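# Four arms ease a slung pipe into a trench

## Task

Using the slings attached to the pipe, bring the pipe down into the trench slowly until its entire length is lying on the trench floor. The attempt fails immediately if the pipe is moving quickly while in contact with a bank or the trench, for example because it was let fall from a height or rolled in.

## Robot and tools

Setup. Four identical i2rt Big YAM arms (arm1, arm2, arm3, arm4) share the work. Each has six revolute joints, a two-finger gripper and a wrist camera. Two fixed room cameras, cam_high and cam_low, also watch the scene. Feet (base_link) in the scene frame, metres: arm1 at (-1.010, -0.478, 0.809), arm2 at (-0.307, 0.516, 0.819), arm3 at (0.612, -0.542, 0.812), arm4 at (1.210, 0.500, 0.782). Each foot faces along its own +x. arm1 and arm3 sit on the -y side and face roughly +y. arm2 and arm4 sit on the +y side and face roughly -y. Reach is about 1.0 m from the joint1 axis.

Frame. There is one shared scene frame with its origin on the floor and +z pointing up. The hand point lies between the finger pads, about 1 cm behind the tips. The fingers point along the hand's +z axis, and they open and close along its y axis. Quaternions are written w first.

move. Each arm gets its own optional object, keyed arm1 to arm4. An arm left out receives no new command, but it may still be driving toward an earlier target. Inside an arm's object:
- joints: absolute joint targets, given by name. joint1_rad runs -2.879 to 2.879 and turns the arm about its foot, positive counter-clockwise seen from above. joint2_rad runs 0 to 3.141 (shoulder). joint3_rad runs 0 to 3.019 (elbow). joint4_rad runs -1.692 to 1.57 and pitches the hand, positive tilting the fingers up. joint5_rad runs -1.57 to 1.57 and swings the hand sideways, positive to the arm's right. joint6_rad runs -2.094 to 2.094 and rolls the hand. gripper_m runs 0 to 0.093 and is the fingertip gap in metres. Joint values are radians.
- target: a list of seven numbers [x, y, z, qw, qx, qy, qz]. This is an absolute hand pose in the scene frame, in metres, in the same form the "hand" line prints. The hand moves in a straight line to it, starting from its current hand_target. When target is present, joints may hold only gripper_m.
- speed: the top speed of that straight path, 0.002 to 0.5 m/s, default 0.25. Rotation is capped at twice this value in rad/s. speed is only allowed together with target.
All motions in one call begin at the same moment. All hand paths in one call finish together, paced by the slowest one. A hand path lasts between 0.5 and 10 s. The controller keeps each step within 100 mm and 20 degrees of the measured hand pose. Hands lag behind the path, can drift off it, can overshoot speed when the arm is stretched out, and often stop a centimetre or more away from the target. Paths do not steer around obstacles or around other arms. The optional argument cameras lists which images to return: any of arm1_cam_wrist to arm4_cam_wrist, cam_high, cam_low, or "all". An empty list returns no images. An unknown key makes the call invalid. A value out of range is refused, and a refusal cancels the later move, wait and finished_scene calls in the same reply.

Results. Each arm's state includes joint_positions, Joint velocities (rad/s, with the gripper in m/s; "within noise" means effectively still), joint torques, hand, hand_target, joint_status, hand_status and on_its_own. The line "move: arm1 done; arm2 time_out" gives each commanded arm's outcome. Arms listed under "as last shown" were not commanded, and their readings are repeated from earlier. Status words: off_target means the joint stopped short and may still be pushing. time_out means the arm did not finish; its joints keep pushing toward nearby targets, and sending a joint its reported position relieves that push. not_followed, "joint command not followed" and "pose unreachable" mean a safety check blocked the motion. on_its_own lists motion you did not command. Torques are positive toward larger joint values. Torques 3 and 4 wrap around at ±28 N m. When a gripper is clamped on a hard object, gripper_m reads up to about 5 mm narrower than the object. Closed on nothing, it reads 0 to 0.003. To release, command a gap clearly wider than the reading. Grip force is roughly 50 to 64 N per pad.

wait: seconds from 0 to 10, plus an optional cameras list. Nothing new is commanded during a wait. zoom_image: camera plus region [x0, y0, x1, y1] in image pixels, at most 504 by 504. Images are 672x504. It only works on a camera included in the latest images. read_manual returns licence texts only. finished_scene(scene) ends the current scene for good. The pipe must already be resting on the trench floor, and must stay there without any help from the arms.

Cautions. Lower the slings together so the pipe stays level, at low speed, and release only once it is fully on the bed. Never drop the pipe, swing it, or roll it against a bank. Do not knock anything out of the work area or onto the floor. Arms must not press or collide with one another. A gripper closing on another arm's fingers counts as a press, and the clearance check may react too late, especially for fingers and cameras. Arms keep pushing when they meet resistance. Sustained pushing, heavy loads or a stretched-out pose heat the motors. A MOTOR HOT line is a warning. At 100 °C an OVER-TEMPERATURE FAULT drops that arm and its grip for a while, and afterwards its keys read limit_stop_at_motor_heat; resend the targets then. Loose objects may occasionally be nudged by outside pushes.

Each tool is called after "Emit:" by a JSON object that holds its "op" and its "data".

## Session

Emit:
{"op": "move", "data": {"arm1": {"joints": {"joint1_rad": -1.39, "joint2_rad": 1.0, "joint3_rad": 0.9, "joint4_rad": -1.1, "joint5_rad": 0.0, "joint6_rad": -1.57}}, "arm2": {"target": [-0.685, 0.285, 0.8, 0, 0.7071, 0.7071, 0], "speed": 0.35}, "arm3": {"joints": {"joint1_rad": -1.5, "joint2_rad": 1.0, "joint3_rad": 0.9, "joint4_rad": -1.1, "joint5_rad": 0.0, "joint6_rad": -1.37}}, "arm4": {"target": [0.885, 0.275, 0.8, 0, 0.7071, 0.7071, 0], "speed": 0.35}, "cameras": []}}

Emit:
{"op": "move", "data": {"arm1": {"target": [-0.665, -0.48, 0.60, 0, 0.7071, -0.7071, 0], "speed": 0.3}, "arm2": {"target": [-0.685, 0.275, 0.61, 0, 0.7071, 0.7071, 0], "speed": 0.25}, "arm3": {"target": [0.890, -0.488, 0.60, 0, 0.7071, -0.7071, 0], "speed": 0.3}, "arm4": {"target": [0.885, 0.268, 0.61, 0, 0.7071, 0.7071, 0], "speed": 0.25}}}

Scene clock: 2.87 s.
Joint torques (N m): arm1=[0.26 -7 10.97 1.54 -0.09 -0.07] | arm2=[-1.2 -15.85 10.69 -0.25 -0.08 0.18] | arm3=[0.91 -6.65 10.62 0.7 -0.21 -0.03] | arm4=[0.85 -12.22 8.9 0.55 0.11 0.04]
Heat: arm1: hottest joint2_rad 30 °C; arm2: hottest gripper 29 °C; arm3: hottest joint2_rad 28 °C; arm4: hottest joint5_rad 29 °C.
move: arm1 done; arm2 off_target; arm3 done; arm4 off_target
Joint velocities: within noise
arm1.joint_positions: joint1_rad=-1.389 joint2_rad=+1.007 joint3_rad=+0.880 joint4_rad=-1.111 joint5_rad=+0.001 joint6_rad=-1.561 gripper_m=+0.09397
arm1.joint_status: all done
arm1.hand: x=-0.6773 y=-0.4755 z=+1.0193 quat_wxyz=(-0.119, +0.695, -0.698, +0.124) (m; scene frame)
arm1.hand_target: x=-0.6699 y=-0.4758 z=+1.0321 quat_wxyz=(-0.132, +0.695, -0.693, +0.138) (m; scene frame)
arm1.hand_status: not commanded
arm2.joint_positions: joint1_rad=-0.947 joint2_rad=+1.799 joint3_rad=+0.983 joint4_rad=-0.826 joint5_rad=+0.012 joint6_rad=-1.024 gripper_m=+0.09396
arm2.joint_status: not commanded
arm2.hand: x=-0.6616 y=+0.2947 z=+0.7843 quat_wxyz=(-0.008, -0.701, -0.713, -0.030) (m; scene frame)
arm2.hand_target: x=-0.6843 y=+0.2855 z=+0.8007 quat_wxyz=(+0.000, -0.707, -0.707, +0.000) (m; scene frame)
arm2.hand_status: off_target (0.030 m and 3.6 deg from the pose sent, 0.709 m and 70.3 deg at the start)
arm3.joint_positions: joint1_rad=-1.498 joint2_rad=+1.001 joint3_rad=+0.869 joint4_rad=-1.103 joint5_rad=-0.001 joint6_rad=-1.363 gripper_m=+0.09397
arm3.joint_status: all done
arm3.hand: x=+0.9365 y=-0.4658 z=+1.0176 quat_wxyz=(-0.146, +0.707, -0.687, +0.087) (m; scene frame)
arm3.hand_target: x=+0.9453 y=-0.4647 z=+1.0322 quat_wxyz=(-0.160, +0.706, -0.683, +0.097) (m; scene frame)
arm3.hand_status: not commanded
arm4.joint_positions: joint1_rad=-1.035 joint2_rad=+1.610 joint3_rad=+0.865 joint4_rad=-0.895 joint5_rad=+0.002 joint6_rad=-0.952 gripper_m=+0.09396
arm4.joint_status: not commanded
arm4.hand: x=+0.9057 y=+0.2920 z=+0.7832 quat_wxyz=(-0.007, -0.713, -0.701, -0.035) (m; scene frame)
arm4.hand_target: x=+0.8858 y=+0.2754 z=+0.8008 quat_wxyz=(+0.000, -0.707, -0.707, +0.000) (m; scene frame)
arm4.hand_status: off_target (0.032 m and 4.2 deg from the pose sent, 0.710 m and 75.3 deg at the start)
pictures: none
No camera images: "cameras" was empty.

Scene clock: 5.03 s.
Joint torques (N m): arm1=[-0.97 -13.63 2.25 0.77 -0.21 -0.07] | arm2=[-0.21 -17.14 6.12 0.01 -0.1 0.21] | arm3=[0.44 -15.38 0.36 0.36 -0.09 -0.07] | arm4=[1.08 -14.15 3.84 0.64 0.1 0.18]
Heat: arm1: hottest joint2_rad 30 °C; arm2: hottest gripper 29 °C; arm3: hottest joint2_rad 29 °C; arm4: hottest joint5_rad 29 °C.
move: arm1 done; arm2 off_target; arm3 done; arm4 off_target
Joint velocities: within noise
arm1.joint_positions: joint1_rad=-1.389 joint2_rad=+2.146 joint3_rad=+0.727 joint4_rad=-0.181 joint5_rad=-0.007 joint6_rad=-1.564 gripper_m=+0.09397
arm1.joint_status: not commanded
arm1.hand: x=-0.6724 y=-0.4781 z=+0.6013 quat_wxyz=(+0.007, +0.706, -0.708, -0.005) (m; scene frame)
arm1.hand_target: x=-0.6650 y=-0.4801 z=+0.6002 quat_wxyz=(+0.000, +0.707, -0.707, +0.000) (m; scene frame)
arm1.hand_status: done (0.008 m and 1.0 deg from the pose sent, 0.420 m and 19.8 deg at the start)
arm2.joint_positions: joint1_rad=-0.947 joint2_rad=+2.234 joint3_rad=+1.013 joint4_rad=-0.402 joint5_rad=+0.012 joint6_rad=-1.010 gripper_m=+0.09396
arm2.joint_status: not commanded
arm2.hand: x=-0.6695 y=+0.2869 z=+0.6068 quat_wxyz=(-0.005, -0.706, -0.708, -0.020) (m; scene frame)
arm2.hand_target: x=-0.6847 y=+0.2751 z=+0.6106 quat_wxyz=(+0.000, -0.707, -0.707, +0.000) (m; scene frame)
arm2.hand_status: off_target (0.020 m and 2.3 deg from the pose sent, 0.177 m and 3.6 deg at the start)
arm3.joint_positions: joint1_rad=-1.532 joint2_rad=+2.145 joint3_rad=+0.564 joint4_rad=-0.020 joint5_rad=+0.006 joint6_rad=-1.369 gripper_m=+0.09397
arm3.joint_status: not commanded
arm3.hand: x=+0.8807 y=-0.4865 z=+0.5971 quat_wxyz=(+0.010, +0.708, -0.706, -0.008) (m; scene frame)
arm3.hand_target: x=+0.8900 y=-0.4879 z=+0.6000 quat_wxyz=(+0.000, +0.707, -0.707, +0.000) (m; scene frame)
arm3.hand_status: done (0.010 m and 1.4 deg from the pose sent, 0.421 m and 19.7 deg at the start)
arm4.joint_positions: joint1_rad=-1.027 joint2_rad=+2.073 joint3_rad=+0.849 joint4_rad=-0.379 joint5_rad=+0.002 joint6_rad=-0.952 gripper_m=+0.09396
arm4.joint_status: not commanded
arm4.hand: x=+0.8942 y=+0.2793 z=+0.6058 quat_wxyz=(-0.004, -0.710, -0.704, -0.017) (m; scene frame)
arm4.hand_target: x=+0.8852 y=+0.2681 z=+0.6103 quat_wxyz=(+0.000, -0.707, -0.707, +0.000) (m; scene frame)
arm4.hand_status: off_target (0.015 m and 2.1 deg from the pose sent, 0.176 m and 4.2 deg at the start)
pictures: arm1_cam_wrist, arm2_cam_wrist, arm3_cam_wrist, arm4_cam_wrist, cam_high, cam_low

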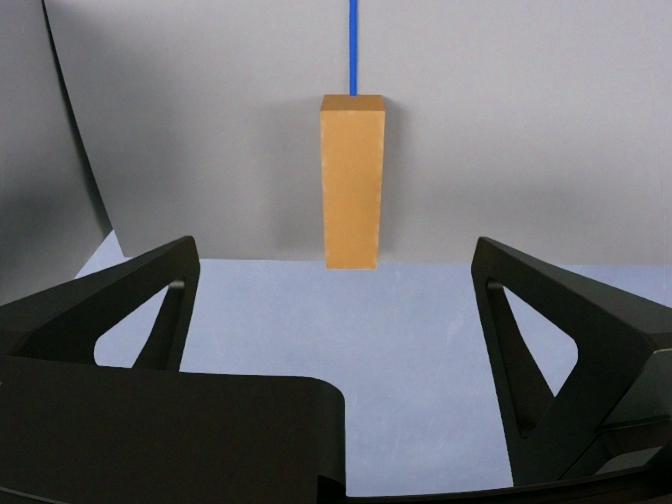

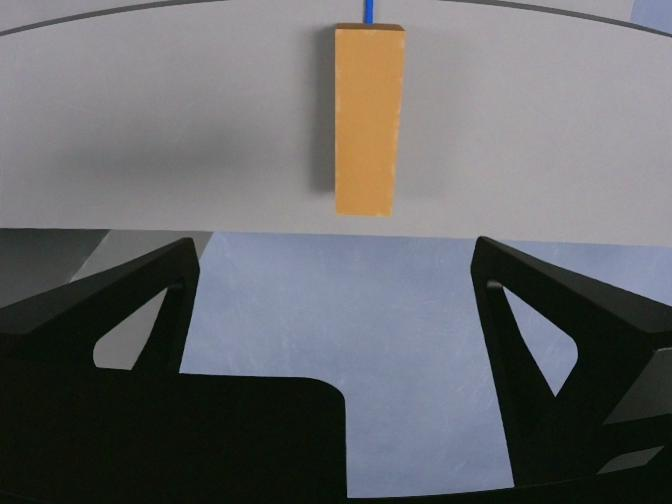

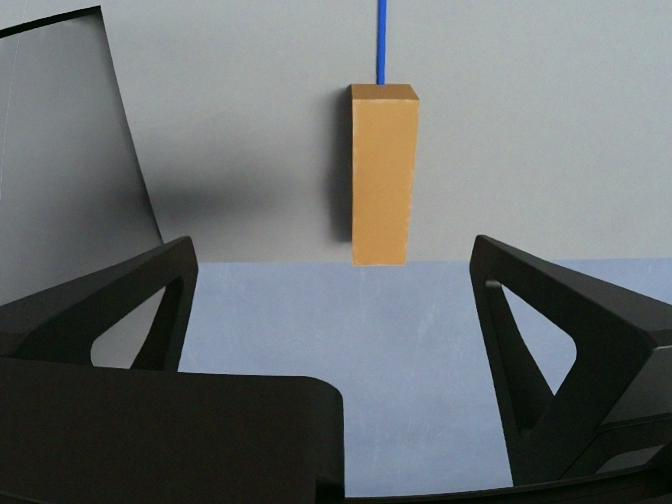

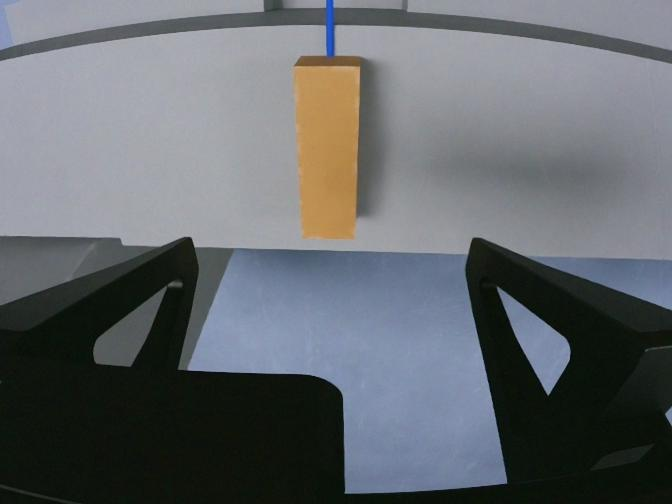

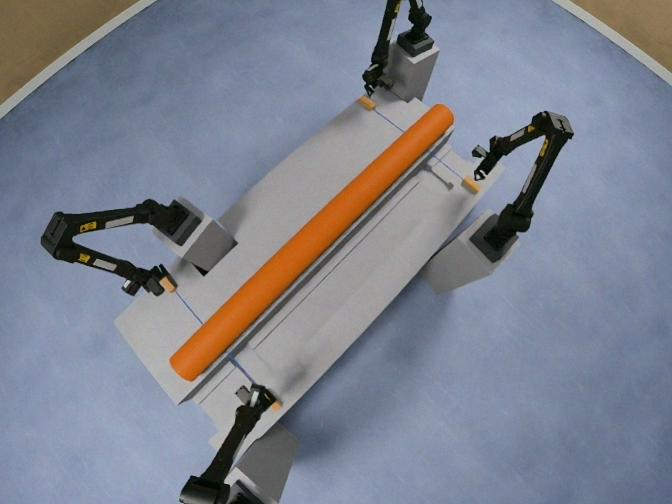

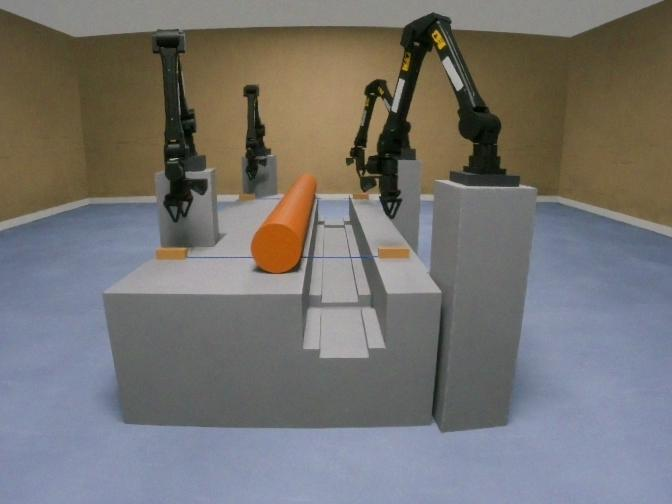

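Emit:
{"op": "move", "data": {"arm1": {"target": [-0.680, -0.489, 0.457, 0, 0.7071, -0.7071, 0], "speed": 0.13}, "arm2": {"target": [-0.683, 0.252, 0.464, 0, 0.7071, 0.7071, 0], "speed": 0.13}, "arm3": {"target": [0.901, -0.497, 0.462, 0, 0.7071, -0.7071, 0], "speed": 0.13}, "arm4": {"target": [0.899, 0.256, 0.464, 0, 0.7071, 0.7071, 0], "speed": 0.13}, "cameras": []}}

Emit:
{"op": "move", "data": {"arm1": {"joints": {"gripper_m": 0.02}}, "arm2": {"joints": {"gripper_m": 0.02}}, "arm3": {"joints": {"gripper_m": 0.02}}, "arm4": {"joints": {"gripper_m": 0.02}}}}

Emit:
{"op": "move", "data": {"arm1": {"target": [-0.677, -0.377, 0.69, 0, 0.7071, -0.7071, 0], "speed": 0.18}, "arm2": {"target": [-0.680, 0.140, 0.69, 0, 0.7071, 0.7071, 0], "speed": 0.18}, "arm3": {"target": [0.904, -0.376, 0.69, 0, 0.7071, -0.7071, 0], "speed": 0.18}, "arm4": {"target": [0.900, 0.141, 0.69, 0, 0.7071, 0.7071, 0], "speed": 0.18}, "cameras": ["cam_low", "cam_high"]}}

Scene clock: 17.90 s.
Joint torques (N m): arm1=[-1.14 -13.98 -0.54 0.9 -0.16 -0.09] | arm2=[0.15 -18.84 3.69 0.02 -0.16 0.2] | arm3=[0.62 -16.21 -1.47 0.4 -0.09 -0.09] | arm4=[1.03 -15.03 1.66 0.69 -0.02 0.3]
Heat: arm1: hottest joint2_rad 30 °C; arm2: hottest joint3_rad 29 °C; arm3: hottest joint2_rad 29 °C; arm4: hottest joint5_rad 29 °C.
move: arm1 done; arm2 off_target; arm3 done; arm4 off_target
Joint velocities: within noise
arm1.joint_positions: joint1_rad=-1.410 joint2_rad=+2.579 joint3_rad=+0.886 joint4_rad=+0.111 joint5_rad=-0.007 joint6_rad=-1.587 gripper_m=+0.09397
arm1.joint_status: not commanded
arm1.hand: x=-0.6769 y=-0.4865 z=+0.4634 quat_wxyz=(+0.000, +0.707, -0.707, +0.002) (m; scene frame)
arm1.hand_target: x=-0.6801 y=-0.4889 z=+0.4572 quat_wxyz=(+0.000, +0.707, -0.707, +0.000) (m; scene frame)
arm1.hand_status: done (0.008 m and 0.2 deg from the pose sent, 0.145 m and 1.0 deg at the start)
arm2.joint_positions: joint1_rad=-0.912 joint2_rad=+2.619 joint3_rad=+1.229 joint4_rad=-0.219 joint5_rad=+0.013 joint6_rad=-0.970 gripper_m=+0.09396
arm2.joint_status: not commanded
arm2.hand: x=-0.6755 y=+0.2629 z=+0.4636 quat_wxyz=(-0.002, -0.708, -0.706, -0.013) (m; scene frame)
arm2.hand_target: x=-0.6830 y=+0.2520 z=+0.4643 quat_wxyz=(+0.000, -0.707, -0.707, +0.000) (m; scene frame)
arm2.hand_status: off_target (0.013 m and 1.6 deg from the pose sent, 0.148 m and 2.3 deg at the start)
arm3.joint_positions: joint1_rad=-1.574 joint2_rad=+2.597 joint3_rad=+0.795 joint4_rad=+0.223 joint5_rad=+0.006 joint6_rad=-1.411 gripper_m=+0.09397
arm3.joint_status: not commanded
arm3.hand: x=+0.9009 y=-0.4936 z=+0.4643 quat_wxyz=(+0.000, +0.708, -0.706, -0.002) (m; scene frame)
arm3.hand_target: x=+0.9010 y=-0.4969 z=+0.4621 quat_wxyz=(+0.000, +0.707, -0.707, +0.000) (m; scene frame)
arm3.hand_status: done (0.004 m and 0.3 deg from the pose sent, 0.137 m and 1.4 deg at the start)
arm4.joint_positions: joint1_rad=-0.981 joint2_rad=+2.481 joint3_rad=+0.983 joint4_rad=-0.098 joint5_rad=+0.005 joint6_rad=-0.919 gripper_m=+0.09396
arm4.joint_status: not commanded
arm4.hand: x=+0.9059 y=+0.2661 z=+0.4637 quat_wxyz=(-0.002, -0.706, -0.708, -0.014) (m; scene frame)
arm4.hand_target: x=+0.8991 y=+0.2560 z=+0.4642 quat_wxyz=(+0.000, -0.707, -0.707, +0.000) (m; scene frame)
arm4.hand_status: off_target (0.012 m and 1.6 deg from the pose sent, 0.144 m and 2.1 deg at the start)
pictures: none
No camera images: "cameras" was empty.

Scene clock: 18.57 s.
Joint torques (N m): arm1=[-0.67 -14.45 -0.53 0.81 -0.14 -0.09] | arm2=[0.26 -18.78 3.63 -0.06 -0.17 0.2] | arm3=[0.38 -16.09 -1.43 0.39 -0.09 -0.05] | arm4=[1.03 -15.03 1.54 0.62 -0.03 0.28]
Heat: arm1: hottest joint2_rad 30 °C; arm2: hottest joint3_rad 29 °C; arm3: hottest joint2_rad 29 °C; arm4: hottest joint5_rad 29 °C.
move: arm1 off_target; arm2 off_target; arm3 off_target; arm4 off_target
Joint velocities: within noise
arm1.joint_positions: joint1_rad=-1.410 joint2_rad=+2.579 joint3_rad=+0.886 joint4_rad=+0.112 joint5_rad=-0.008 joint6_rad=-1.589 gripper_m=+0.03405
arm1.joint_status: gripper_m off_target (ended at +0.03409, target +0.02000)
arm1.hand: x=-0.6763 y=-0.4864 z=+0.4634 quat_wxyz=(-0.001, +0.707, -0.707, +0.002) (m; scene frame)
arm1.hand_target: x=-0.6801 y=-0.4889 z=+0.4572 quat_wxyz=(+0.000, +0.707, -0.707, +0.000) (m; scene frame)
arm1.hand_status: not commanded
arm2.joint_positions: joint1_rad=-0.912 joint2_rad=+2.619 joint3_rad=+1.230 joint4_rad=-0.218 joint5_rad=+0.013 joint6_rad=-0.969 gripper_m=+0.03482
arm2.joint_status: gripper_m off_target (ended at +0.03485, target +0.02000)
arm2.hand: x=-0.6761 y=+0.2623 z=+0.4636 quat_wxyz=(-0.002, -0.709, -0.706, -0.012) (m; scene frame)
arm2.hand_target: x=-0.6827 y=+0.2520 z=+0.4642 quat_wxyz=(+0.000, -0.707, -0.707, +0.000) (m; scene frame)
arm2.hand_status: not commanded
arm3.joint_positions: joint1_rad=-1.574 joint2_rad=+2.597 joint3_rad=+0.795 joint4_rad=+0.224 joint5_rad=+0.006 joint6_rad=-1.413 gripper_m=+0.03465
arm3.joint_status: gripper_m off_target (ended at +0.03468, target +0.02000)
arm3.hand: x=+0.9011 y=-0.4936 z=+0.4643 quat_wxyz=(+0.000, +0.708, -0.706, -0.002) (m; scene frame)
arm3.hand_target: x=+0.9010 y=-0.4969 z=+0.4621 quat_wxyz=(+0.000, +0.707, -0.707, +0.000) (m; scene frame)
arm3.hand_status: not commanded
arm4.joint_positions: joint1_rad=-0.981 joint2_rad=+2.481 joint3_rad=+0.985 joint4_rad=-0.097 joint5_rad=+0.005 joint6_rad=-0.918 gripper_m=+0.03481
arm4.joint_status: gripper_m off_target (ended at +0.03483, target +0.02000)
arm4.hand: x=+0.9047 y=+0.2652 z=+0.4637 quat_wxyz=(-0.001, -0.706, -0.708, -0.012) (m; scene frame)
arm4.hand_target: x=+0.8992 y=+0.2561 z=+0.4642 quat_wxyz=(+0.000, -0.707, -0.707, +0.000) (m; scene frame)
arm4.hand_status: not commanded
pictures: arm1_cam_wrist, arm2_cam_wrist, arm3_cam_wrist, arm4_cam_wrist, cam_high, cam_low

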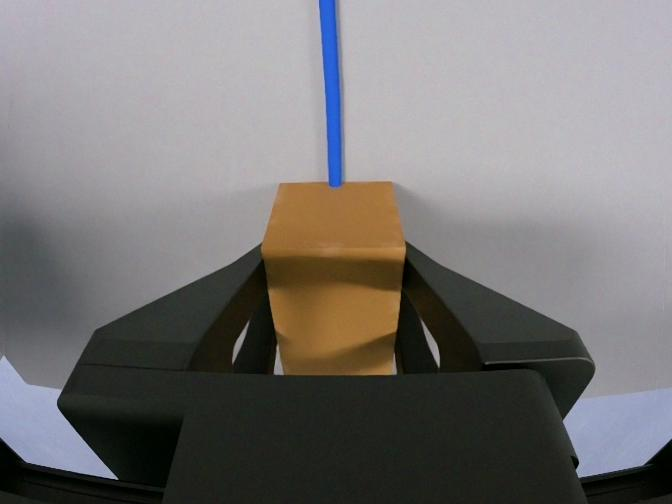

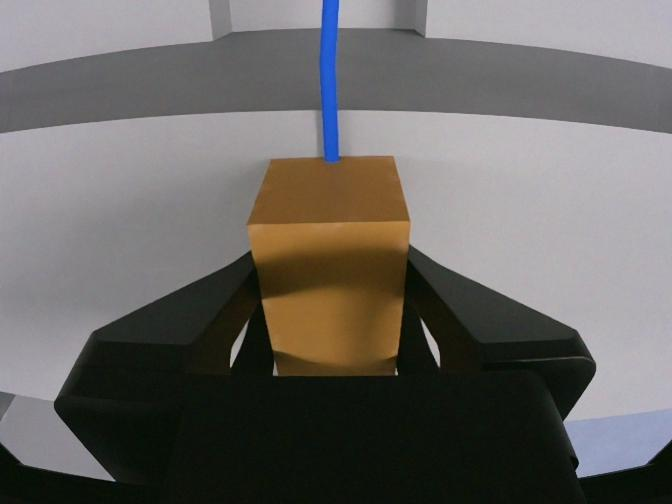

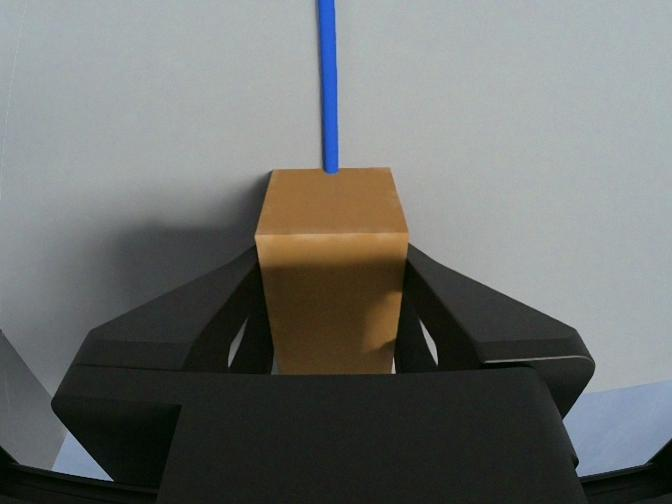

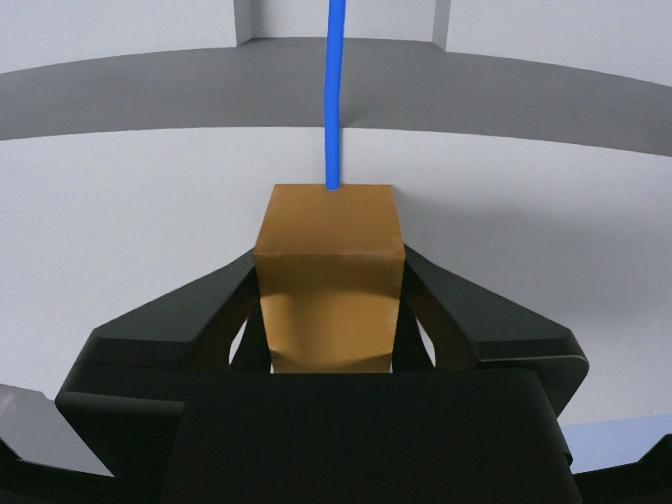

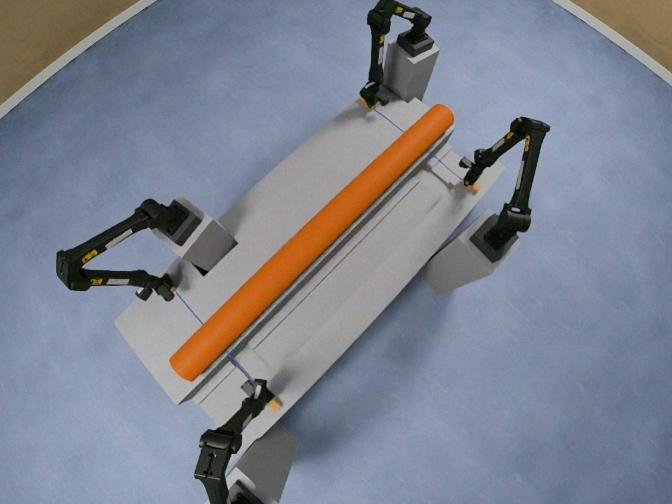

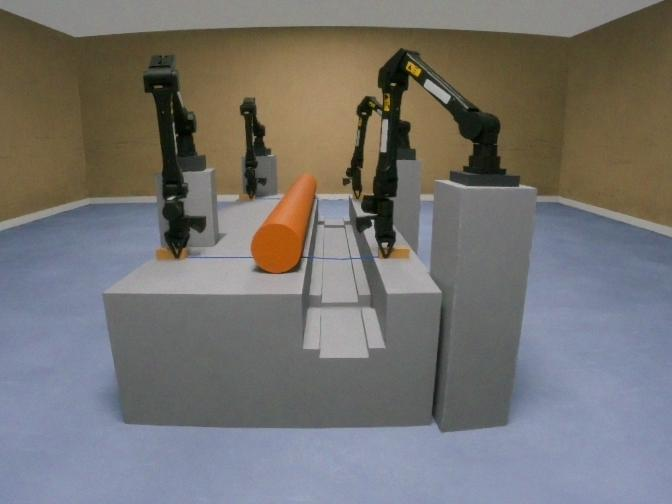

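Scene clock: 20.73 s.
Joint torques (N m): arm1=[0.26 -13.45 3.77 0.09 -0.11 0.09] | arm2=[0.09 -20.42 9.11 -0.98 -0.16 0.21] | arm3=[1.44 -14.86 4.31 -0.4 -0.2 0.09] | arm4=[0.73 -16.5 7.25 -0.32 0 0.3]
Heat: arm1: hottest joint2_rad 30 °C; arm2: hottest joint2_rad 29 °C; arm3: hottest joint2_rad 29 °C; arm4: hottest joint3_rad 29 °C.
move: arm1 done; arm2 off_target; arm3 off_target; arm4 off_target
Joint velocities: within noise
arm1.joint_positions: joint1_rad=-1.102 joint2_rad=+1.868 joint3_rad=+0.704 joint4_rad=-0.411 joint5_rad=-0.012 joint6_rad=-1.286 gripper_m=+0.03406
arm1.joint_status: not commanded
arm1.hand: x=-0.6761 y=-0.3781 z=+0.6886 quat_wxyz=(-0.003, +0.709, -0.705, +0.002) (m; scene frame)
arm1.hand_target: x=-0.6771 y=-0.3770 z=+0.6900 quat_wxyz=(+0.000, +0.707, -0.707, +0.000) (m; scene frame)
arm1.hand_status: done (0.002 m and 0.5 deg from the pose sent, 0.252 m and 0.2 deg at the start)
arm2.joint_positions: joint1_rad=-0.727 joint2_rad=+2.177 joint3_rad=+1.243 joint4_rad=-0.682 joint5_rad=+0.011 joint6_rad=-0.787 gripper_m=+0.03482
arm2.joint_status: not commanded
arm2.hand: x=-0.6698 y=+0.1561 z=+0.6765 quat_wxyz=(+0.000, -0.707, -0.707, -0.016) (m; scene frame)
arm2.hand_target: x=-0.6796 y=+0.1402 z=+0.6903 quat_wxyz=(+0.000, -0.707, -0.707, +0.000) (m; scene frame)
arm2.hand_status: off_target (0.023 m and 1.8 deg from the pose sent, 0.257 m and 1.4 deg at the start)
arm3.joint_positions: joint1_rad=-1.219 joint2_rad=+1.860 joint3_rad=+0.651 joint4_rad=-0.386 joint5_rad=+0.007 joint6_rad=-1.058 gripper_m=+0.03465
arm3.joint_status: not commanded
arm3.hand: x=+0.8950 y=-0.3824 z=+0.6854 quat_wxyz=(+0.008, +0.709, -0.706, -0.002) (m; scene frame)
arm3.hand_target: x=+0.9038 y=-0.3761 z=+0.6900 quat_wxyz=(+0.000, +0.707, -0.707, +0.000) (m; scene frame)
arm3.hand_status: off_target (0.012 m and 1.0 deg from the pose sent, 0.255 m and 0.3 deg at the start)
arm4.joint_positions: joint1_rad=-0.783 joint2_rad=+1.990 joint3_rad=+1.051 joint4_rad=-0.665 joint5_rad=+0.005 joint6_rad=-0.724 gripper_m=+0.03481
arm4.joint_status: not commanded
arm4.hand: x=+0.9097 y=+0.1571 z=+0.6762 quat_wxyz=(+0.001, -0.705, -0.709, -0.017) (m; scene frame)
arm4.hand_target: x=+0.9003 y=+0.1414 z=+0.6903 quat_wxyz=(+0.000, -0.707, -0.707, +0.000) (m; scene frame)
arm4.hand_status: off_target (0.023 m and 2.0 deg from the pose sent, 0.258 m and 1.4 deg at the start)
pictures: cam_high, cam_low

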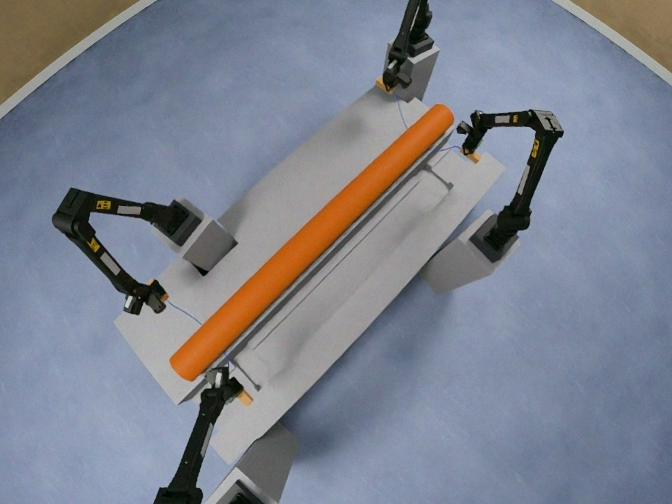

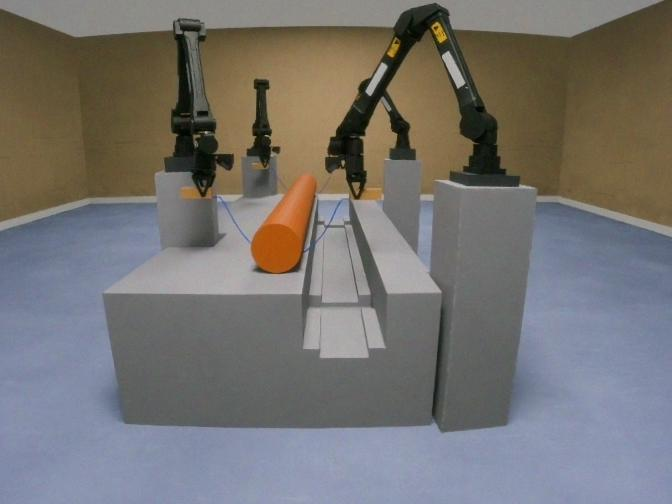

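Emit:
{"op": "move", "data": {"arm1": {"target": [-0.650, -0.327, 0.86, 0, 0.7071, -0.7071, 0], "speed": 0.09}, "arm2": {"target": [-0.694, 0.085, 0.87, 0, 0.7071, 0.7071, 0], "speed": 0.09}, "arm3": {"target": [0.926, -0.323, 0.86, 0, 0.7071, -0.7071, 0], "speed": 0.09}, "arm4": {"target": [0.879, 0.085, 0.87, 0, 0.7071, 0.7071, 0], "speed": 0.09}, "cameras": ["cam_low", "cam_high"]}}

Emit:
{"op": "move", "data": {"arm1": {"target": [-0.646, -0.092, 0.875, 0, 0.7071, -0.7071, 0], "speed": 0.09}, "arm2": {"target": [-0.692, 0.322, 0.855, 0, 0.7071, 0.7071, 0], "speed": 0.09}, "arm3": {"target": [0.929, -0.087, 0.875, 0, 0.7071, -0.7071, 0], "speed": 0.09}, "arm4": {"target": [0.881, 0.320, 0.850, 0, 0.7071, 0.7071, 0], "speed": 0.09}, "cameras": ["cam_low", "cam_high"]}}

Scene clock: 30.27 s.
Joint torques (N m): arm1=[-1.79 -19.14 11.37 -1.47 0.71 -0.04] | arm2=[-1.61 -31.5 14.3 -3.48 0.27 0.04] | arm3=[0.03 -22.3 10.03 -1.95 0.38 -0.03] | arm4=[-0.5 -27.69 12.56 -2.55 0.36 0.17]
Heat: arm1: hottest joint2_rad 31 °C; arm2: hottest joint3_rad 31 °C; arm3: hottest joint2_rad 30 °C; arm4: hottest joint3_rad 30 °C.
move: arm1 off_target; arm2 off_target; arm3 off_target; arm4 off_target
Joint velocities: within noise
arm1.joint_positions: joint1_rad=-0.980 joint2_rad=+1.624 joint3_rad=+0.856 joint4_rad=-0.912 joint5_rad=-0.031 joint6_rad=-1.173 gripper_m=+0.03406
arm1.joint_status: not commanded
arm1.hand: x=-0.6842 y=-0.3303 z=+0.8076 quat_wxyz=(+0.043, +0.711, -0.702, -0.026) (m; scene frame)
arm1.hand_target: x=-0.6527 y=-0.3276 z=+0.8576 quat_wxyz=(+0.000, +0.707, -0.707, +0.001) (m; scene frame)
arm1.hand_status: off_target (0.063 m and 5.8 deg from the pose sent, 0.181 m and 0.5 deg at the start)
arm2.joint_positions: joint1_rad=-0.652 joint2_rad=+2.103 joint3_rad=+1.431 joint4_rad=-1.031 joint5_rad=+0.002 joint6_rad=-0.717 gripper_m=+0.03462
arm2.joint_status: not commanded
arm2.hand: x=-0.6603 y=+0.1079 z=+0.7681 quat_wxyz=(+0.000, -0.704, -0.707, -0.059) (m; scene frame)
arm2.hand_target: x=-0.6873 y=+0.0909 z=+0.8564 quat_wxyz=(+0.001, -0.707, -0.707, +0.001) (m; scene frame)
arm2.hand_status: off_target (0.110 m and 6.8 deg from the pose sent, 0.208 m and 1.8 deg at the start; pose on its path clipped on 41 of 88 steps)
arm3.joint_positions: joint1_rad=-1.106 joint2_rad=+1.615 joint3_rad=+0.842 joint4_rad=-0.913 joint5_rad=-0.007 joint6_rad=-0.951 gripper_m=+0.03464
arm3.joint_status: not commanded
arm3.hand: x=+0.8957 y=-0.3346 z=+0.8097 quat_wxyz=(+0.052, +0.710, -0.703, -0.015) (m; scene frame)
arm3.hand_target: x=+0.9237 y=-0.3241 z=+0.8576 quat_wxyz=(+0.000, +0.707, -0.707, +0.000) (m; scene frame)
arm3.hand_status: off_target (0.060 m and 6.2 deg from the pose sent, 0.187 m and 1.0 deg at the start)
arm4.joint_positions: joint1_rad=-0.722 joint2_rad=+1.925 joint3_rad=+1.300 joint4_rad=-1.082 joint5_rad=-0.003 joint6_rad=-0.670 gripper_m=+0.03480
arm4.joint_status: not commanded
arm4.hand: x=+0.9089 y=+0.1091 z=+0.7765 quat_wxyz=(+0.004, -0.700, -0.710, -0.069) (m; scene frame)
arm4.hand_target: x=+0.8836 y=+0.0900 z=+0.8645 quat_wxyz=(+0.000, -0.707, -0.707, +0.001) (m; scene frame)
arm4.hand_status: off_target (0.101 m and 7.9 deg from the pose sent, 0.209 m and 2.0 deg at the start; pose on its path clipped on 36 of 88 steps)
pictures: cam_high, cam_low

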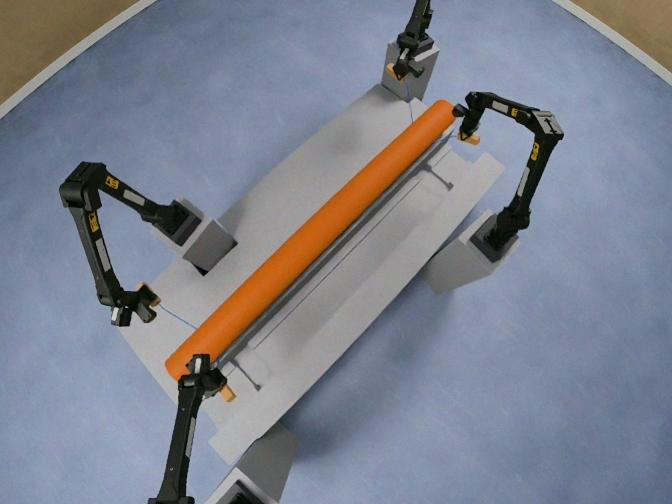

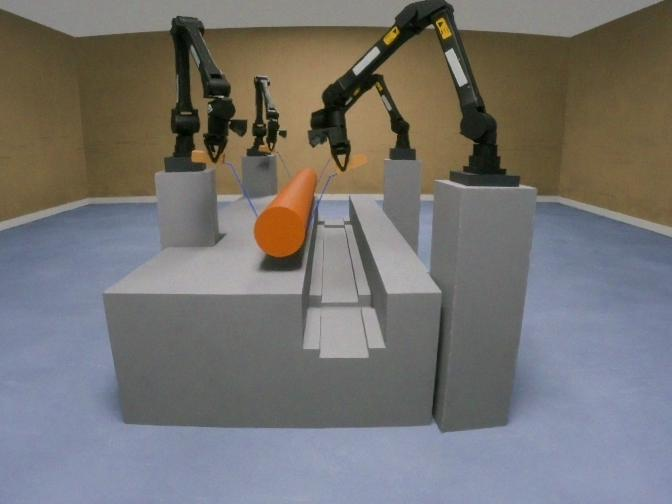

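Scene clock: 33.83 s.
Joint torques (N m): arm1=[-2.32 -23.41 12.94 -1.54 0.46 -0.03] | arm2=[-3.43 -22.89 9.47 -1.33 0.33 -0.12] | arm3=[-0.15 -29.92 11.54 -2.09 0.2 0.01] | arm4=[-1.73 -18.43 8.4 -0.62 0.45 -0.11]
Heat: arm1: hottest joint2_rad 31 °C; arm2: hottest joint2_rad 31 °C; arm3: hottest joint2_rad 30 °C; arm4: hottest joint3_rad 30 °C.
move: arm1 off_target; arm2 off_target; arm3 off_target; arm4 off_target
Joint velocities: within noise
arm1.joint_positions: joint1_rad=-0.560 joint2_rad=+1.894 joint3_rad=+1.292 joint4_rad=-1.057 joint5_rad=-0.027 joint6_rad=-0.763 gripper_m=+0.03406
arm1.joint_status: not commanded
arm1.hand: x=-0.6773 y=-0.1056 z=+0.8169 quat_wxyz=(+0.043, +0.715, -0.698, -0.004) (m; scene frame)
arm1.hand_target: x=-0.6487 y=-0.0946 z=+0.8742 quat_wxyz=(-0.001, +0.707, -0.707, +0.000) (m; scene frame)
arm1.hand_status: off_target (0.067 m and 5.1 deg from the pose sent, 0.251 m and 5.8 deg at the start)
arm2.joint_positions: joint1_rad=-0.996 joint2_rad=+1.759 joint3_rad=+1.008 joint4_rad=-0.928 joint5_rad=+0.005 joint6_rad=-1.073 gripper_m=+0.03462
arm2.joint_status: not commanded
arm2.hand: x=-0.6666 y=+0.3146 z=+0.8084 quat_wxyz=(-0.018, -0.700, -0.712, -0.046) (m; scene frame)
arm2.hand_target: x=-0.6903 y=+0.3223 z=+0.8524 quat_wxyz=(+0.001, -0.707, -0.707, -0.001) (m; scene frame)
arm2.hand_status: off_target (0.054 m and 5.7 deg from the pose sent, 0.233 m and 6.8 deg at the start)
arm3.joint_positions: joint1_rad=-0.753 joint2_rad=+1.983 joint3_rad=+1.388 joint4_rad=-1.091 joint5_rad=-0.005 joint6_rad=-0.607 gripper_m=+0.03464
arm3.joint_status: not commanded
arm3.hand: x=+0.9024 y=-0.1063 z=+0.8091 quat_wxyz=(+0.052, +0.713, -0.700, +0.006) (m; scene frame)
arm3.hand_target: x=+0.9266 y=-0.0901 z=+0.8736 quat_wxyz=(+0.000, +0.707, -0.707, +0.000) (m; scene frame)
arm3.hand_status: off_target (0.074 m and 6.1 deg from the pose sent, 0.258 m and 6.2 deg at the start)
arm4.joint_positions: joint1_rad=-1.098 joint2_rad=+1.554 joint3_rad=+0.874 joint4_rad=-0.994 joint5_rad=-0.004 joint6_rad=-1.041 gripper_m=+0.03480
arm4.joint_status: not commanded
arm4.hand: x=+0.9048 y=+0.3175 z=+0.8068 quat_wxyz=(-0.017, -0.703, -0.709, -0.050) (m; scene frame)
arm4.hand_target: x=+0.8827 y=+0.3204 z=+0.8477 quat_wxyz=(+0.001, -0.707, -0.707, -0.001) (m; scene frame)
arm4.hand_status: off_target (0.049 m and 6.1 deg from the pose sent, 0.225 m and 7.9 deg at the start)
pictures: cam_high, cam_low

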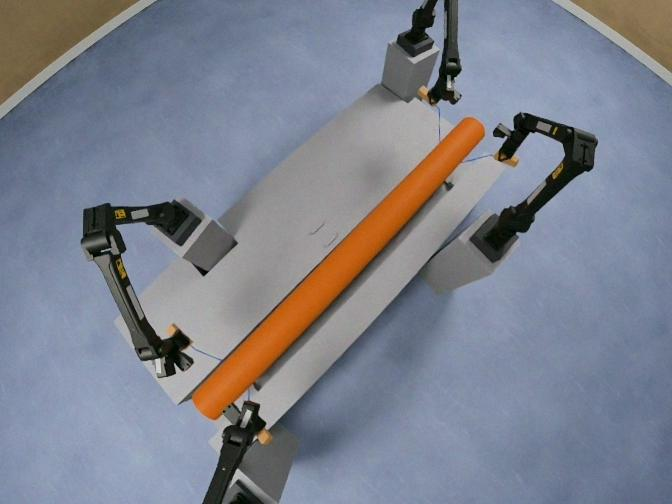

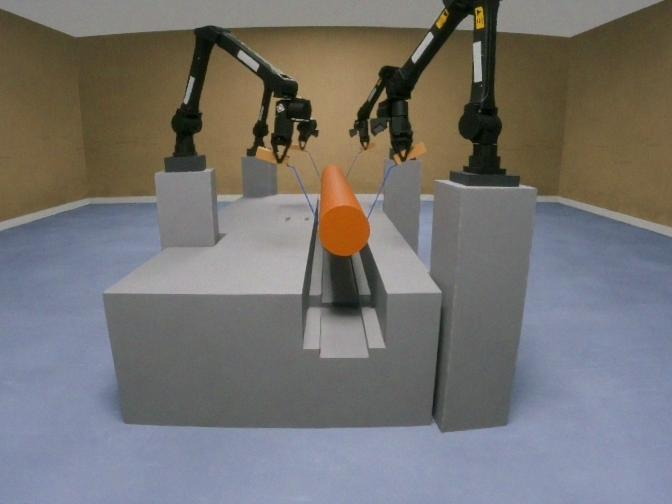

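Emit:
{"op": "move", "data": {"arm1": {"target": [-0.646, -0.046, 0.60, 0, 0.7071, -0.7071, 0], "speed": 0.085}, "arm2": {"target": [-0.695, 0.270, 0.60, 0, 0.7071, 0.7071, 0], "speed": 0.085}, "arm3": {"target": [0.928, -0.041, 0.613, 0, 0.7071, -0.7071, 0], "speed": 0.085}, "arm4": {"target": [0.878, 0.270, 0.60, 0, 0.7071, 0.7071, 0], "speed": 0.085}, "cameras": ["cam_low"]}}

Emit:
{"op": "move", "data": {"arm1": {"target": [-0.650, -0.058, 0.525, 0, 0.7071, -0.7071, 0], "speed": 0.045}, "arm2": {"target": [-0.692, 0.274, 0.525, 0, 0.7071, 0.7071, 0], "speed": 0.045}, "arm3": {"target": [0.925, -0.055, 0.535, 0, 0.7071, -0.7071, 0], "speed": 0.045}, "arm4": {"target": [0.881, 0.276, 0.53, 0, 0.7071, 0.7071, 0], "speed": 0.045}, "cameras": ["cam_low"]}}

Emit:
{"op": "move", "data": {"arm1": {"target": [-0.673, -0.085, 0.460, 0, 0.7071, -0.7071, 0], "speed": 0.06}, "arm2": {"target": [-0.684, 0.290, 0.464, 0, 0.7071, 0.7071, 0], "speed": 0.06}, "arm3": {"target": [0.906, -0.085, 0.465, 0, 0.7071, -0.7071, 0], "speed": 0.06}, "arm4": {"target": [0.900, 0.295, 0.465, 0, 0.7071, 0.7071, 0], "speed": 0.06}, "cameras": []}}

Emit:
{"op": "move", "data": {"arm1": {"joints": {"gripper_m": 0.06}}, "arm2": {"joints": {"gripper_m": 0.06}}, "arm3": {"joints": {"gripper_m": 0.06}}, "arm4": {"joints": {"gripper_m": 0.06}}, "cameras": ["cam_low", "cam_high"]}}

Scene clock: 44.13 s.
Joint torques (N m): arm1=[-1.79 -25.88 6.89 -0.32 0.2 -0.01] | arm2=[-0.97 -23.24 4.89 -0.9 0.07 0.12] | arm3=[0.85 -32.85 7.19 -0.66 0.06 0.03] | arm4=[-0.21 -19.96 3.51 -0.18 0.16 0.22]
Heat: arm1: hottest joint2_rad 32 °C; arm2: hottest joint2_rad 33 °C; arm3: hottest joint2_rad 31 °C; arm4: hottest joint3_rad 30 °C.
move: arm1 off_target; arm2 off_target; arm3 off_target; arm4 off_target
Joint velocities: within noise
arm1.joint_positions: joint1_rad=-0.504 joint2_rad=+2.424 joint3_rad=+1.388 joint4_rad=-0.607 joint5_rad=-0.023 joint6_rad=-0.702 gripper_m=+0.03406
arm1.joint_status: not commanded
arm1.hand: x=-0.6763 y=-0.0679 z=+0.5641 quat_wxyz=(+0.035, +0.713, -0.700, +0.000) (m; scene frame)
arm1.hand_target: x=-0.6468 y=-0.0473 z=+0.6001 quat_wxyz=(+0.000, +0.707, -0.707, +0.000) (m; scene frame)
arm1.hand_status: off_target (0.052 m and 4.2 deg from the pose sent, 0.227 m and 5.1 deg at the start)
arm2.joint_positions: joint1_rad=-0.940 joint2_rad=+2.335 joint3_rad=+1.061 joint4_rad=-0.380 joint5_rad=+0.009 joint6_rad=-1.005 gripper_m=+0.03461
arm2.joint_status: not commanded
arm2.hand: x=-0.6655 y=+0.2849 z=+0.5706 quat_wxyz=(-0.010, -0.705, -0.708, -0.035) (m; scene frame)
arm2.hand_target: x=-0.6942 y=+0.2705 z=+0.5995 quat_wxyz=(+0.000, -0.707, -0.707, +0.000) (m; scene frame)
arm2.hand_status: off_target (0.044 m and 4.2 deg from the pose sent, 0.215 m and 5.7 deg at the start)
arm3.joint_positions: joint1_rad=-0.723 joint2_rad=+2.478 joint3_rad=+1.481 joint4_rad=-0.688 joint5_rad=-0.003 joint6_rad=-0.563 gripper_m=+0.03464
arm3.joint_status: not commanded
arm3.hand: x=+0.8993 y=-0.0805 z=+0.5626 quat_wxyz=(+0.051, +0.708, -0.704, +0.009) (m; scene frame)
arm3.hand_target: x=+0.9265 y=-0.0433 z=+0.6131 quat_wxyz=(+0.000, +0.707, -0.707, +0.000) (m; scene frame)
arm3.hand_status: off_target (0.070 m and 6.0 deg from the pose sent, 0.208 m and 6.1 deg at the start)
arm4.joint_positions: joint1_rad=-1.024 joint2_rad=+2.171 joint3_rad=+0.859 joint4_rad=-0.338 joint5_rad=+0.000 joint6_rad=-0.970 gripper_m=+0.03481
arm4.joint_status: not commanded
arm4.hand: x=+0.9075 y=+0.2868 z=+0.5714 quat_wxyz=(-0.009, -0.702, -0.711, -0.040) (m; scene frame)
arm4.hand_target: x=+0.8789 y=+0.2707 z=+0.5991 quat_wxyz=(+0.000, -0.707, -0.707, +0.000) (m; scene frame)
arm4.hand_status: off_target (0.044 m and 4.7 deg from the pose sent, 0.214 m and 6.1 deg at the start)
pictures: cam_low

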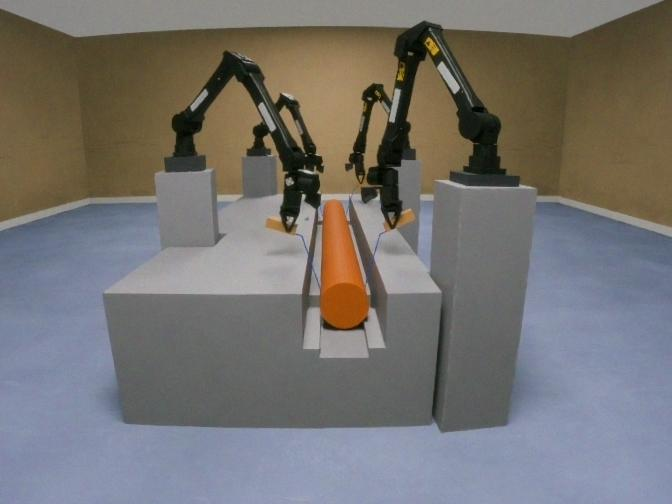

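Scene clock: 46.63 s.
Joint torques (N m): arm1=[-0.85 -19.9 6.19 1.09 0.07 -0.03] | arm2=[-1.38 -18.14 4.77 -0.02 -0.07 0.05] | arm3=[0.38 -25.35 6.34 0.36 0 -0.06] | arm4=[-0.38 -14.39 2.97 0.66 0.12 0.11]
Heat: arm1: hottest joint2_rad 32 °C; arm2: hottest joint2_rad 33 °C; arm3: hottest joint2_rad 31 °C; arm4: hottest joint3_rad 30 °C.
move: arm1 off_target; arm2 off_target; arm3 off_target; arm4 off_target
Joint velocities: within noise
arm1.joint_positions: joint1_rad=-0.518 joint2_rad=+2.492 joint3_rad=+1.422 joint4_rad=-0.517 joint5_rad=-0.019 joint6_rad=-0.702 gripper_m=+0.03406
arm1.joint_status: not commanded
arm1.hand: x=-0.6598 y=-0.0616 z=+0.5344 quat_wxyz=(+0.007, +0.709, -0.705, -0.001) (m; scene frame)
arm1.hand_target: x=-0.6502 y=-0.0584 z=+0.5254 quat_wxyz=(+0.000, +0.707, -0.707, +0.000) (m; scene frame)
arm1.hand_status: off_target (0.014 m and 0.9 deg from the pose sent, 0.048 m and 4.2 deg at the start)
arm2.joint_positions: joint1_rad=-0.940 joint2_rad=+2.457 joint3_rad=+1.118 joint4_rad=-0.278 joint5_rad=+0.012 joint6_rad=-1.006 gripper_m=+0.03461
arm2.joint_status: not commanded
arm2.hand: x=-0.6749 y=+0.2788 z=+0.5240 quat_wxyz=(-0.004, -0.705, -0.709, -0.017) (m; scene frame)
arm2.hand_target: x=-0.6917 y=+0.2742 z=+0.5255 quat_wxyz=(+0.000, -0.707, -0.707, +0.000) (m; scene frame)
arm2.hand_status: off_target (0.018 m and 2.0 deg from the pose sent, 0.054 m and 4.2 deg at the start)
arm3.joint_positions: joint1_rad=-0.726 joint2_rad=+2.539 joint3_rad=+1.514 joint4_rad=-0.585 joint5_rad=-0.001 joint6_rad=-0.563 gripper_m=+0.03465
arm3.joint_status: not commanded
arm3.hand: x=+0.9113 y=-0.0650 z=+0.5343 quat_wxyz=(+0.015, +0.708, -0.706, +0.002) (m; scene frame)
arm3.hand_target: x=+0.9248 y=-0.0554 z=+0.5355 quat_wxyz=(+0.000, +0.707, -0.707, +0.000) (m; scene frame)
arm3.hand_status: off_target (0.017 m and 1.7 deg from the pose sent, 0.045 m and 5.9 deg at the start)
arm4.joint_positions: joint1_rad=-1.028 joint2_rad=+2.294 joint3_rad=+0.899 joint4_rad=-0.207 joint5_rad=+0.002 joint6_rad=-0.970 gripper_m=+0.03481
arm4.joint_status: not commanded
arm4.hand: x=+0.8967 y=+0.2809 z=+0.5287 quat_wxyz=(-0.004, -0.704, -0.710, -0.016) (m; scene frame)
arm4.hand_target: x=+0.8810 y=+0.2760 z=+0.5305 quat_wxyz=(+0.000, -0.707, -0.707, +0.000) (m; scene frame)
arm4.hand_status: off_target (0.017 m and 2.0 deg from the pose sent, 0.050 m and 4.7 deg at the start)
pictures: cam_low

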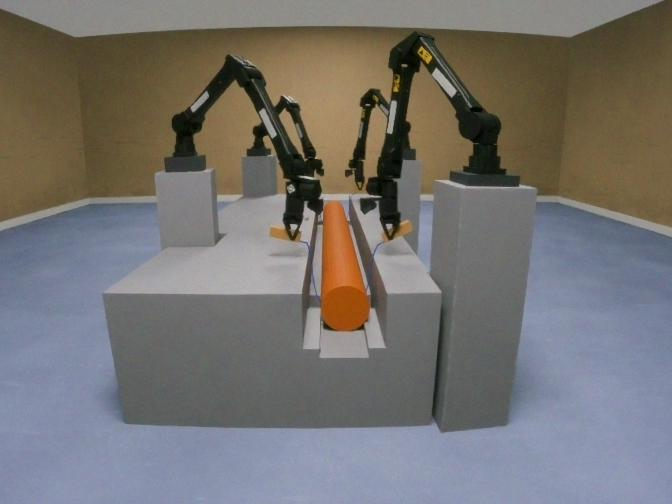

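Scene clock: 48.57 s.
Joint torques (N m): arm1=[-0.79 -18.78 3.34 0.91 0.04 0] | arm2=[-1.03 -13.92 5.31 0.9 0.18 0.19] | arm3=[0.38 -23.82 3.48 0.4 -0.03 -0.05] | arm4=[-0.21 -10.75 1.87 1.57 0.31 0.13]
Heat: arm1: hottest joint2_rad 32 °C; arm2: hottest joint2_rad 33 °C; arm3: hottest joint2_rad 32 °C; arm4: hottest joint3_rad 30 °C.
move: arm1 off_target; arm2 off_target; arm3 off_target; arm4 off_target
Joint velocities: within noise
arm1.joint_positions: joint1_rad=-0.519 joint2_rad=+2.601 joint3_rad=+1.419 joint4_rad=-0.365 joint5_rad=-0.019 joint6_rad=-0.702 gripper_m=+0.03406
arm1.joint_status: not commanded
arm1.hand: x=-0.6664 y=-0.0713 z=+0.4776 quat_wxyz=(-0.013, +0.709, -0.705, -0.002) (m; scene frame)
arm1.hand_target: x=-0.6732 y=-0.0851 z=+0.4609 quat_wxyz=(+0.000, +0.707, -0.707, +0.000) (m; scene frame)
arm1.hand_status: off_target (0.023 m and 1.5 deg from the pose sent, 0.079 m and 0.9 deg at the start)
arm2.joint_positions: joint1_rad=-0.967 joint2_rad=+2.560 joint3_rad=+1.145 joint4_rad=-0.192 joint5_rad=+0.005 joint6_rad=-1.041 gripper_m=+0.03461
arm2.joint_status: not commanded
arm2.hand: x=-0.6731 y=+0.2917 z=+0.4825 quat_wxyz=(-0.007, -0.703, -0.711, -0.012) (m; scene frame)
arm2.hand_target: x=-0.6832 y=+0.2904 z=+0.4652 quat_wxyz=(+0.000, -0.707, -0.707, +0.000) (m; scene frame)
arm2.hand_status: off_target (0.022 m and 1.7 deg from the pose sent, 0.062 m and 2.0 deg at the start)
arm3.joint_positions: joint1_rad=-0.727 joint2_rad=+2.645 joint3_rad=+1.507 joint4_rad=-0.431 joint5_rad=-0.001 joint6_rad=-0.565 gripper_m=+0.03465
arm3.joint_status: not commanded
arm3.hand: x=+0.9049 y=-0.0760 z=+0.4759 quat_wxyz=(-0.005, +0.708, -0.706, -0.003) (m; scene frame)
arm3.hand_target: x=+0.9058 y=-0.0851 z=+0.4653 quat_wxyz=(+0.000, +0.707, -0.707, +0.000) (m; scene frame)
arm3.hand_status: off_target (0.014 m and 0.7 deg from the pose sent, 0.072 m and 1.7 deg at the start)
arm4.joint_positions: joint1_rad=-1.046 joint2_rad=+2.433 joint3_rad=+0.911 joint4_rad=-0.062 joint5_rad=-0.003 joint6_rad=-0.986 gripper_m=+0.03481
arm4.joint_status: not commanded
arm4.hand: x=+0.9044 y=+0.2931 z=+0.4793 quat_wxyz=(-0.005, -0.705, -0.709, -0.006) (m; scene frame)
arm4.hand_target: x=+0.9004 y=+0.2953 z=+0.4656 quat_wxyz=(+0.000, -0.707, -0.707, +0.000) (m; scene frame)
arm4.hand_status: off_target (0.015 m and 1.0 deg from the pose sent, 0.065 m and 2.0 deg at the start)
pictures: none
No camera images: "cameras" was empty.

Scene clock: 49.20 s.
Joint torques (N m): arm1=[-1.44 -19.14 3.19 1.06 0.02 0] | arm2=[-1.08 -18.26 2.88 0.03 -0.08 0.19] | arm3=[0.38 -23.88 3.45 0.46 -0.02 -0.05] | arm4=[-0.21 -14.68 0.62 0.66 0.11 0.14]
Heat: arm1: hottest joint2_rad 32 °C; arm2: hottest joint2_rad 33 °C; arm3: hottest joint2_rad 32 °C; arm4: hottest joint3_rad 30 °C.
move: arm1 done; arm2 done; arm3 done; arm4 done
Joint velocities: within noise
arm1.joint_positions: joint1_rad=-0.519 joint2_rad=+2.601 joint3_rad=+1.419 joint4_rad=-0.365 joint5_rad=-0.019 joint6_rad=-0.702 gripper_m=+0.05993
arm1.joint_status: all done
arm1.hand: x=-0.6664 y=-0.0713 z=+0.4776 quat_wxyz=(-0.013, +0.709, -0.705, -0.002) (m; scene frame)
arm1.hand_target: x=-0.6733 y=-0.0851 z=+0.4609 quat_wxyz=(+0.000, +0.707, -0.707, +0.000) (m; scene frame)
arm1.hand_status: not commanded
arm2.joint_positions: joint1_rad=-0.967 joint2_rad=+2.606 joint3_rad=+1.171 joint4_rad=-0.170 joint5_rad=+0.012 joint6_rad=-1.041 gripper_m=+0.05996
arm2.joint_status: all done
arm2.hand: x=-0.6732 y=+0.2927 z=+0.4649 quat_wxyz=(-0.004, -0.703, -0.711, -0.011) (m; scene frame)
arm2.hand_target: x=-0.6831 y=+0.2905 z=+0.4652 quat_wxyz=(+0.000, -0.707, -0.707, +0.000) (m; scene frame)
arm2.hand_status: not commanded
arm3.joint_positions: joint1_rad=-0.727 joint2_rad=+2.646 joint3_rad=+1.507 joint4_rad=-0.431 joint5_rad=-0.001 joint6_rad=-0.565 gripper_m=+0.05992
arm3.joint_status: all done
arm3.hand: x=+0.9047 y=-0.0763 z=+0.4755 quat_wxyz=(-0.005, +0.708, -0.706, -0.003) (m; scene frame)
arm3.hand_target: x=+0.9057 y=-0.0851 z=+0.4652 quat_wxyz=(+0.000, +0.707, -0.707, +0.000) (m; scene frame)
arm3.hand_status: not commanded
arm4.joint_positions: joint1_rad=-1.046 joint2_rad=+2.475 joint3_rad=+0.923 joint4_rad=-0.039 joint5_rad=+0.002 joint6_rad=-0.986 gripper_m=+0.05990
arm4.joint_status: all done
arm4.hand: x=+0.9086 y=+0.2968 z=+0.4646 quat_wxyz=(-0.003, -0.705, -0.709, -0.011) (m; scene frame)
arm4.hand_target: x=+0.9005 y=+0.2953 z=+0.4657 quat_wxyz=(+0.000, -0.707, -0.707, +0.000) (m; scene frame)
arm4.hand_status: not commanded
pictures: cam_high, cam_low

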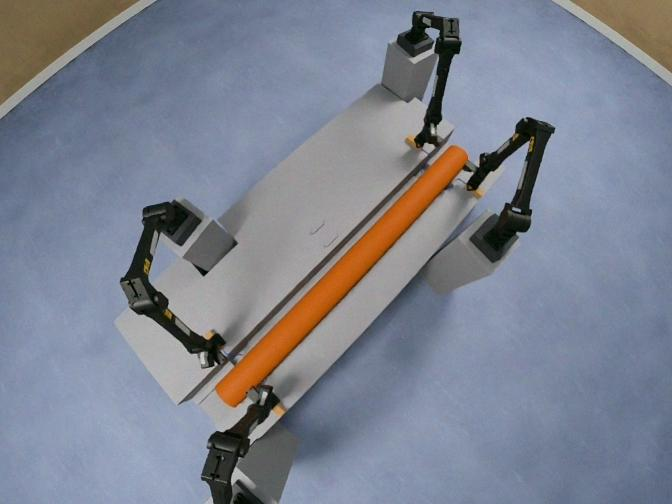

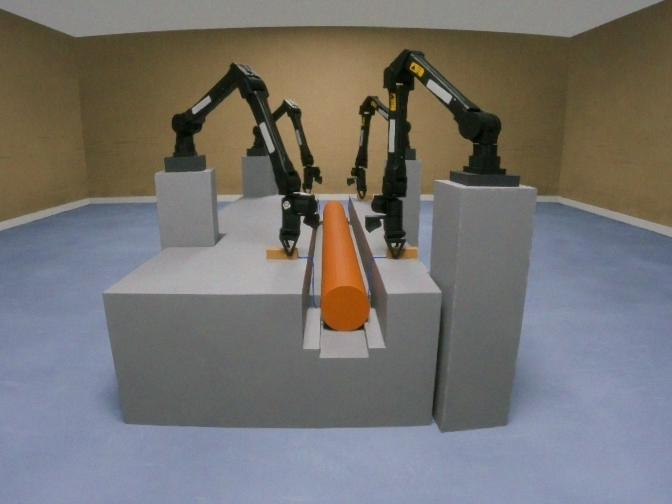

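Emit:
{"op": "finished_scene", "data": {"scene": 3}}

The scene is finished: the task was done.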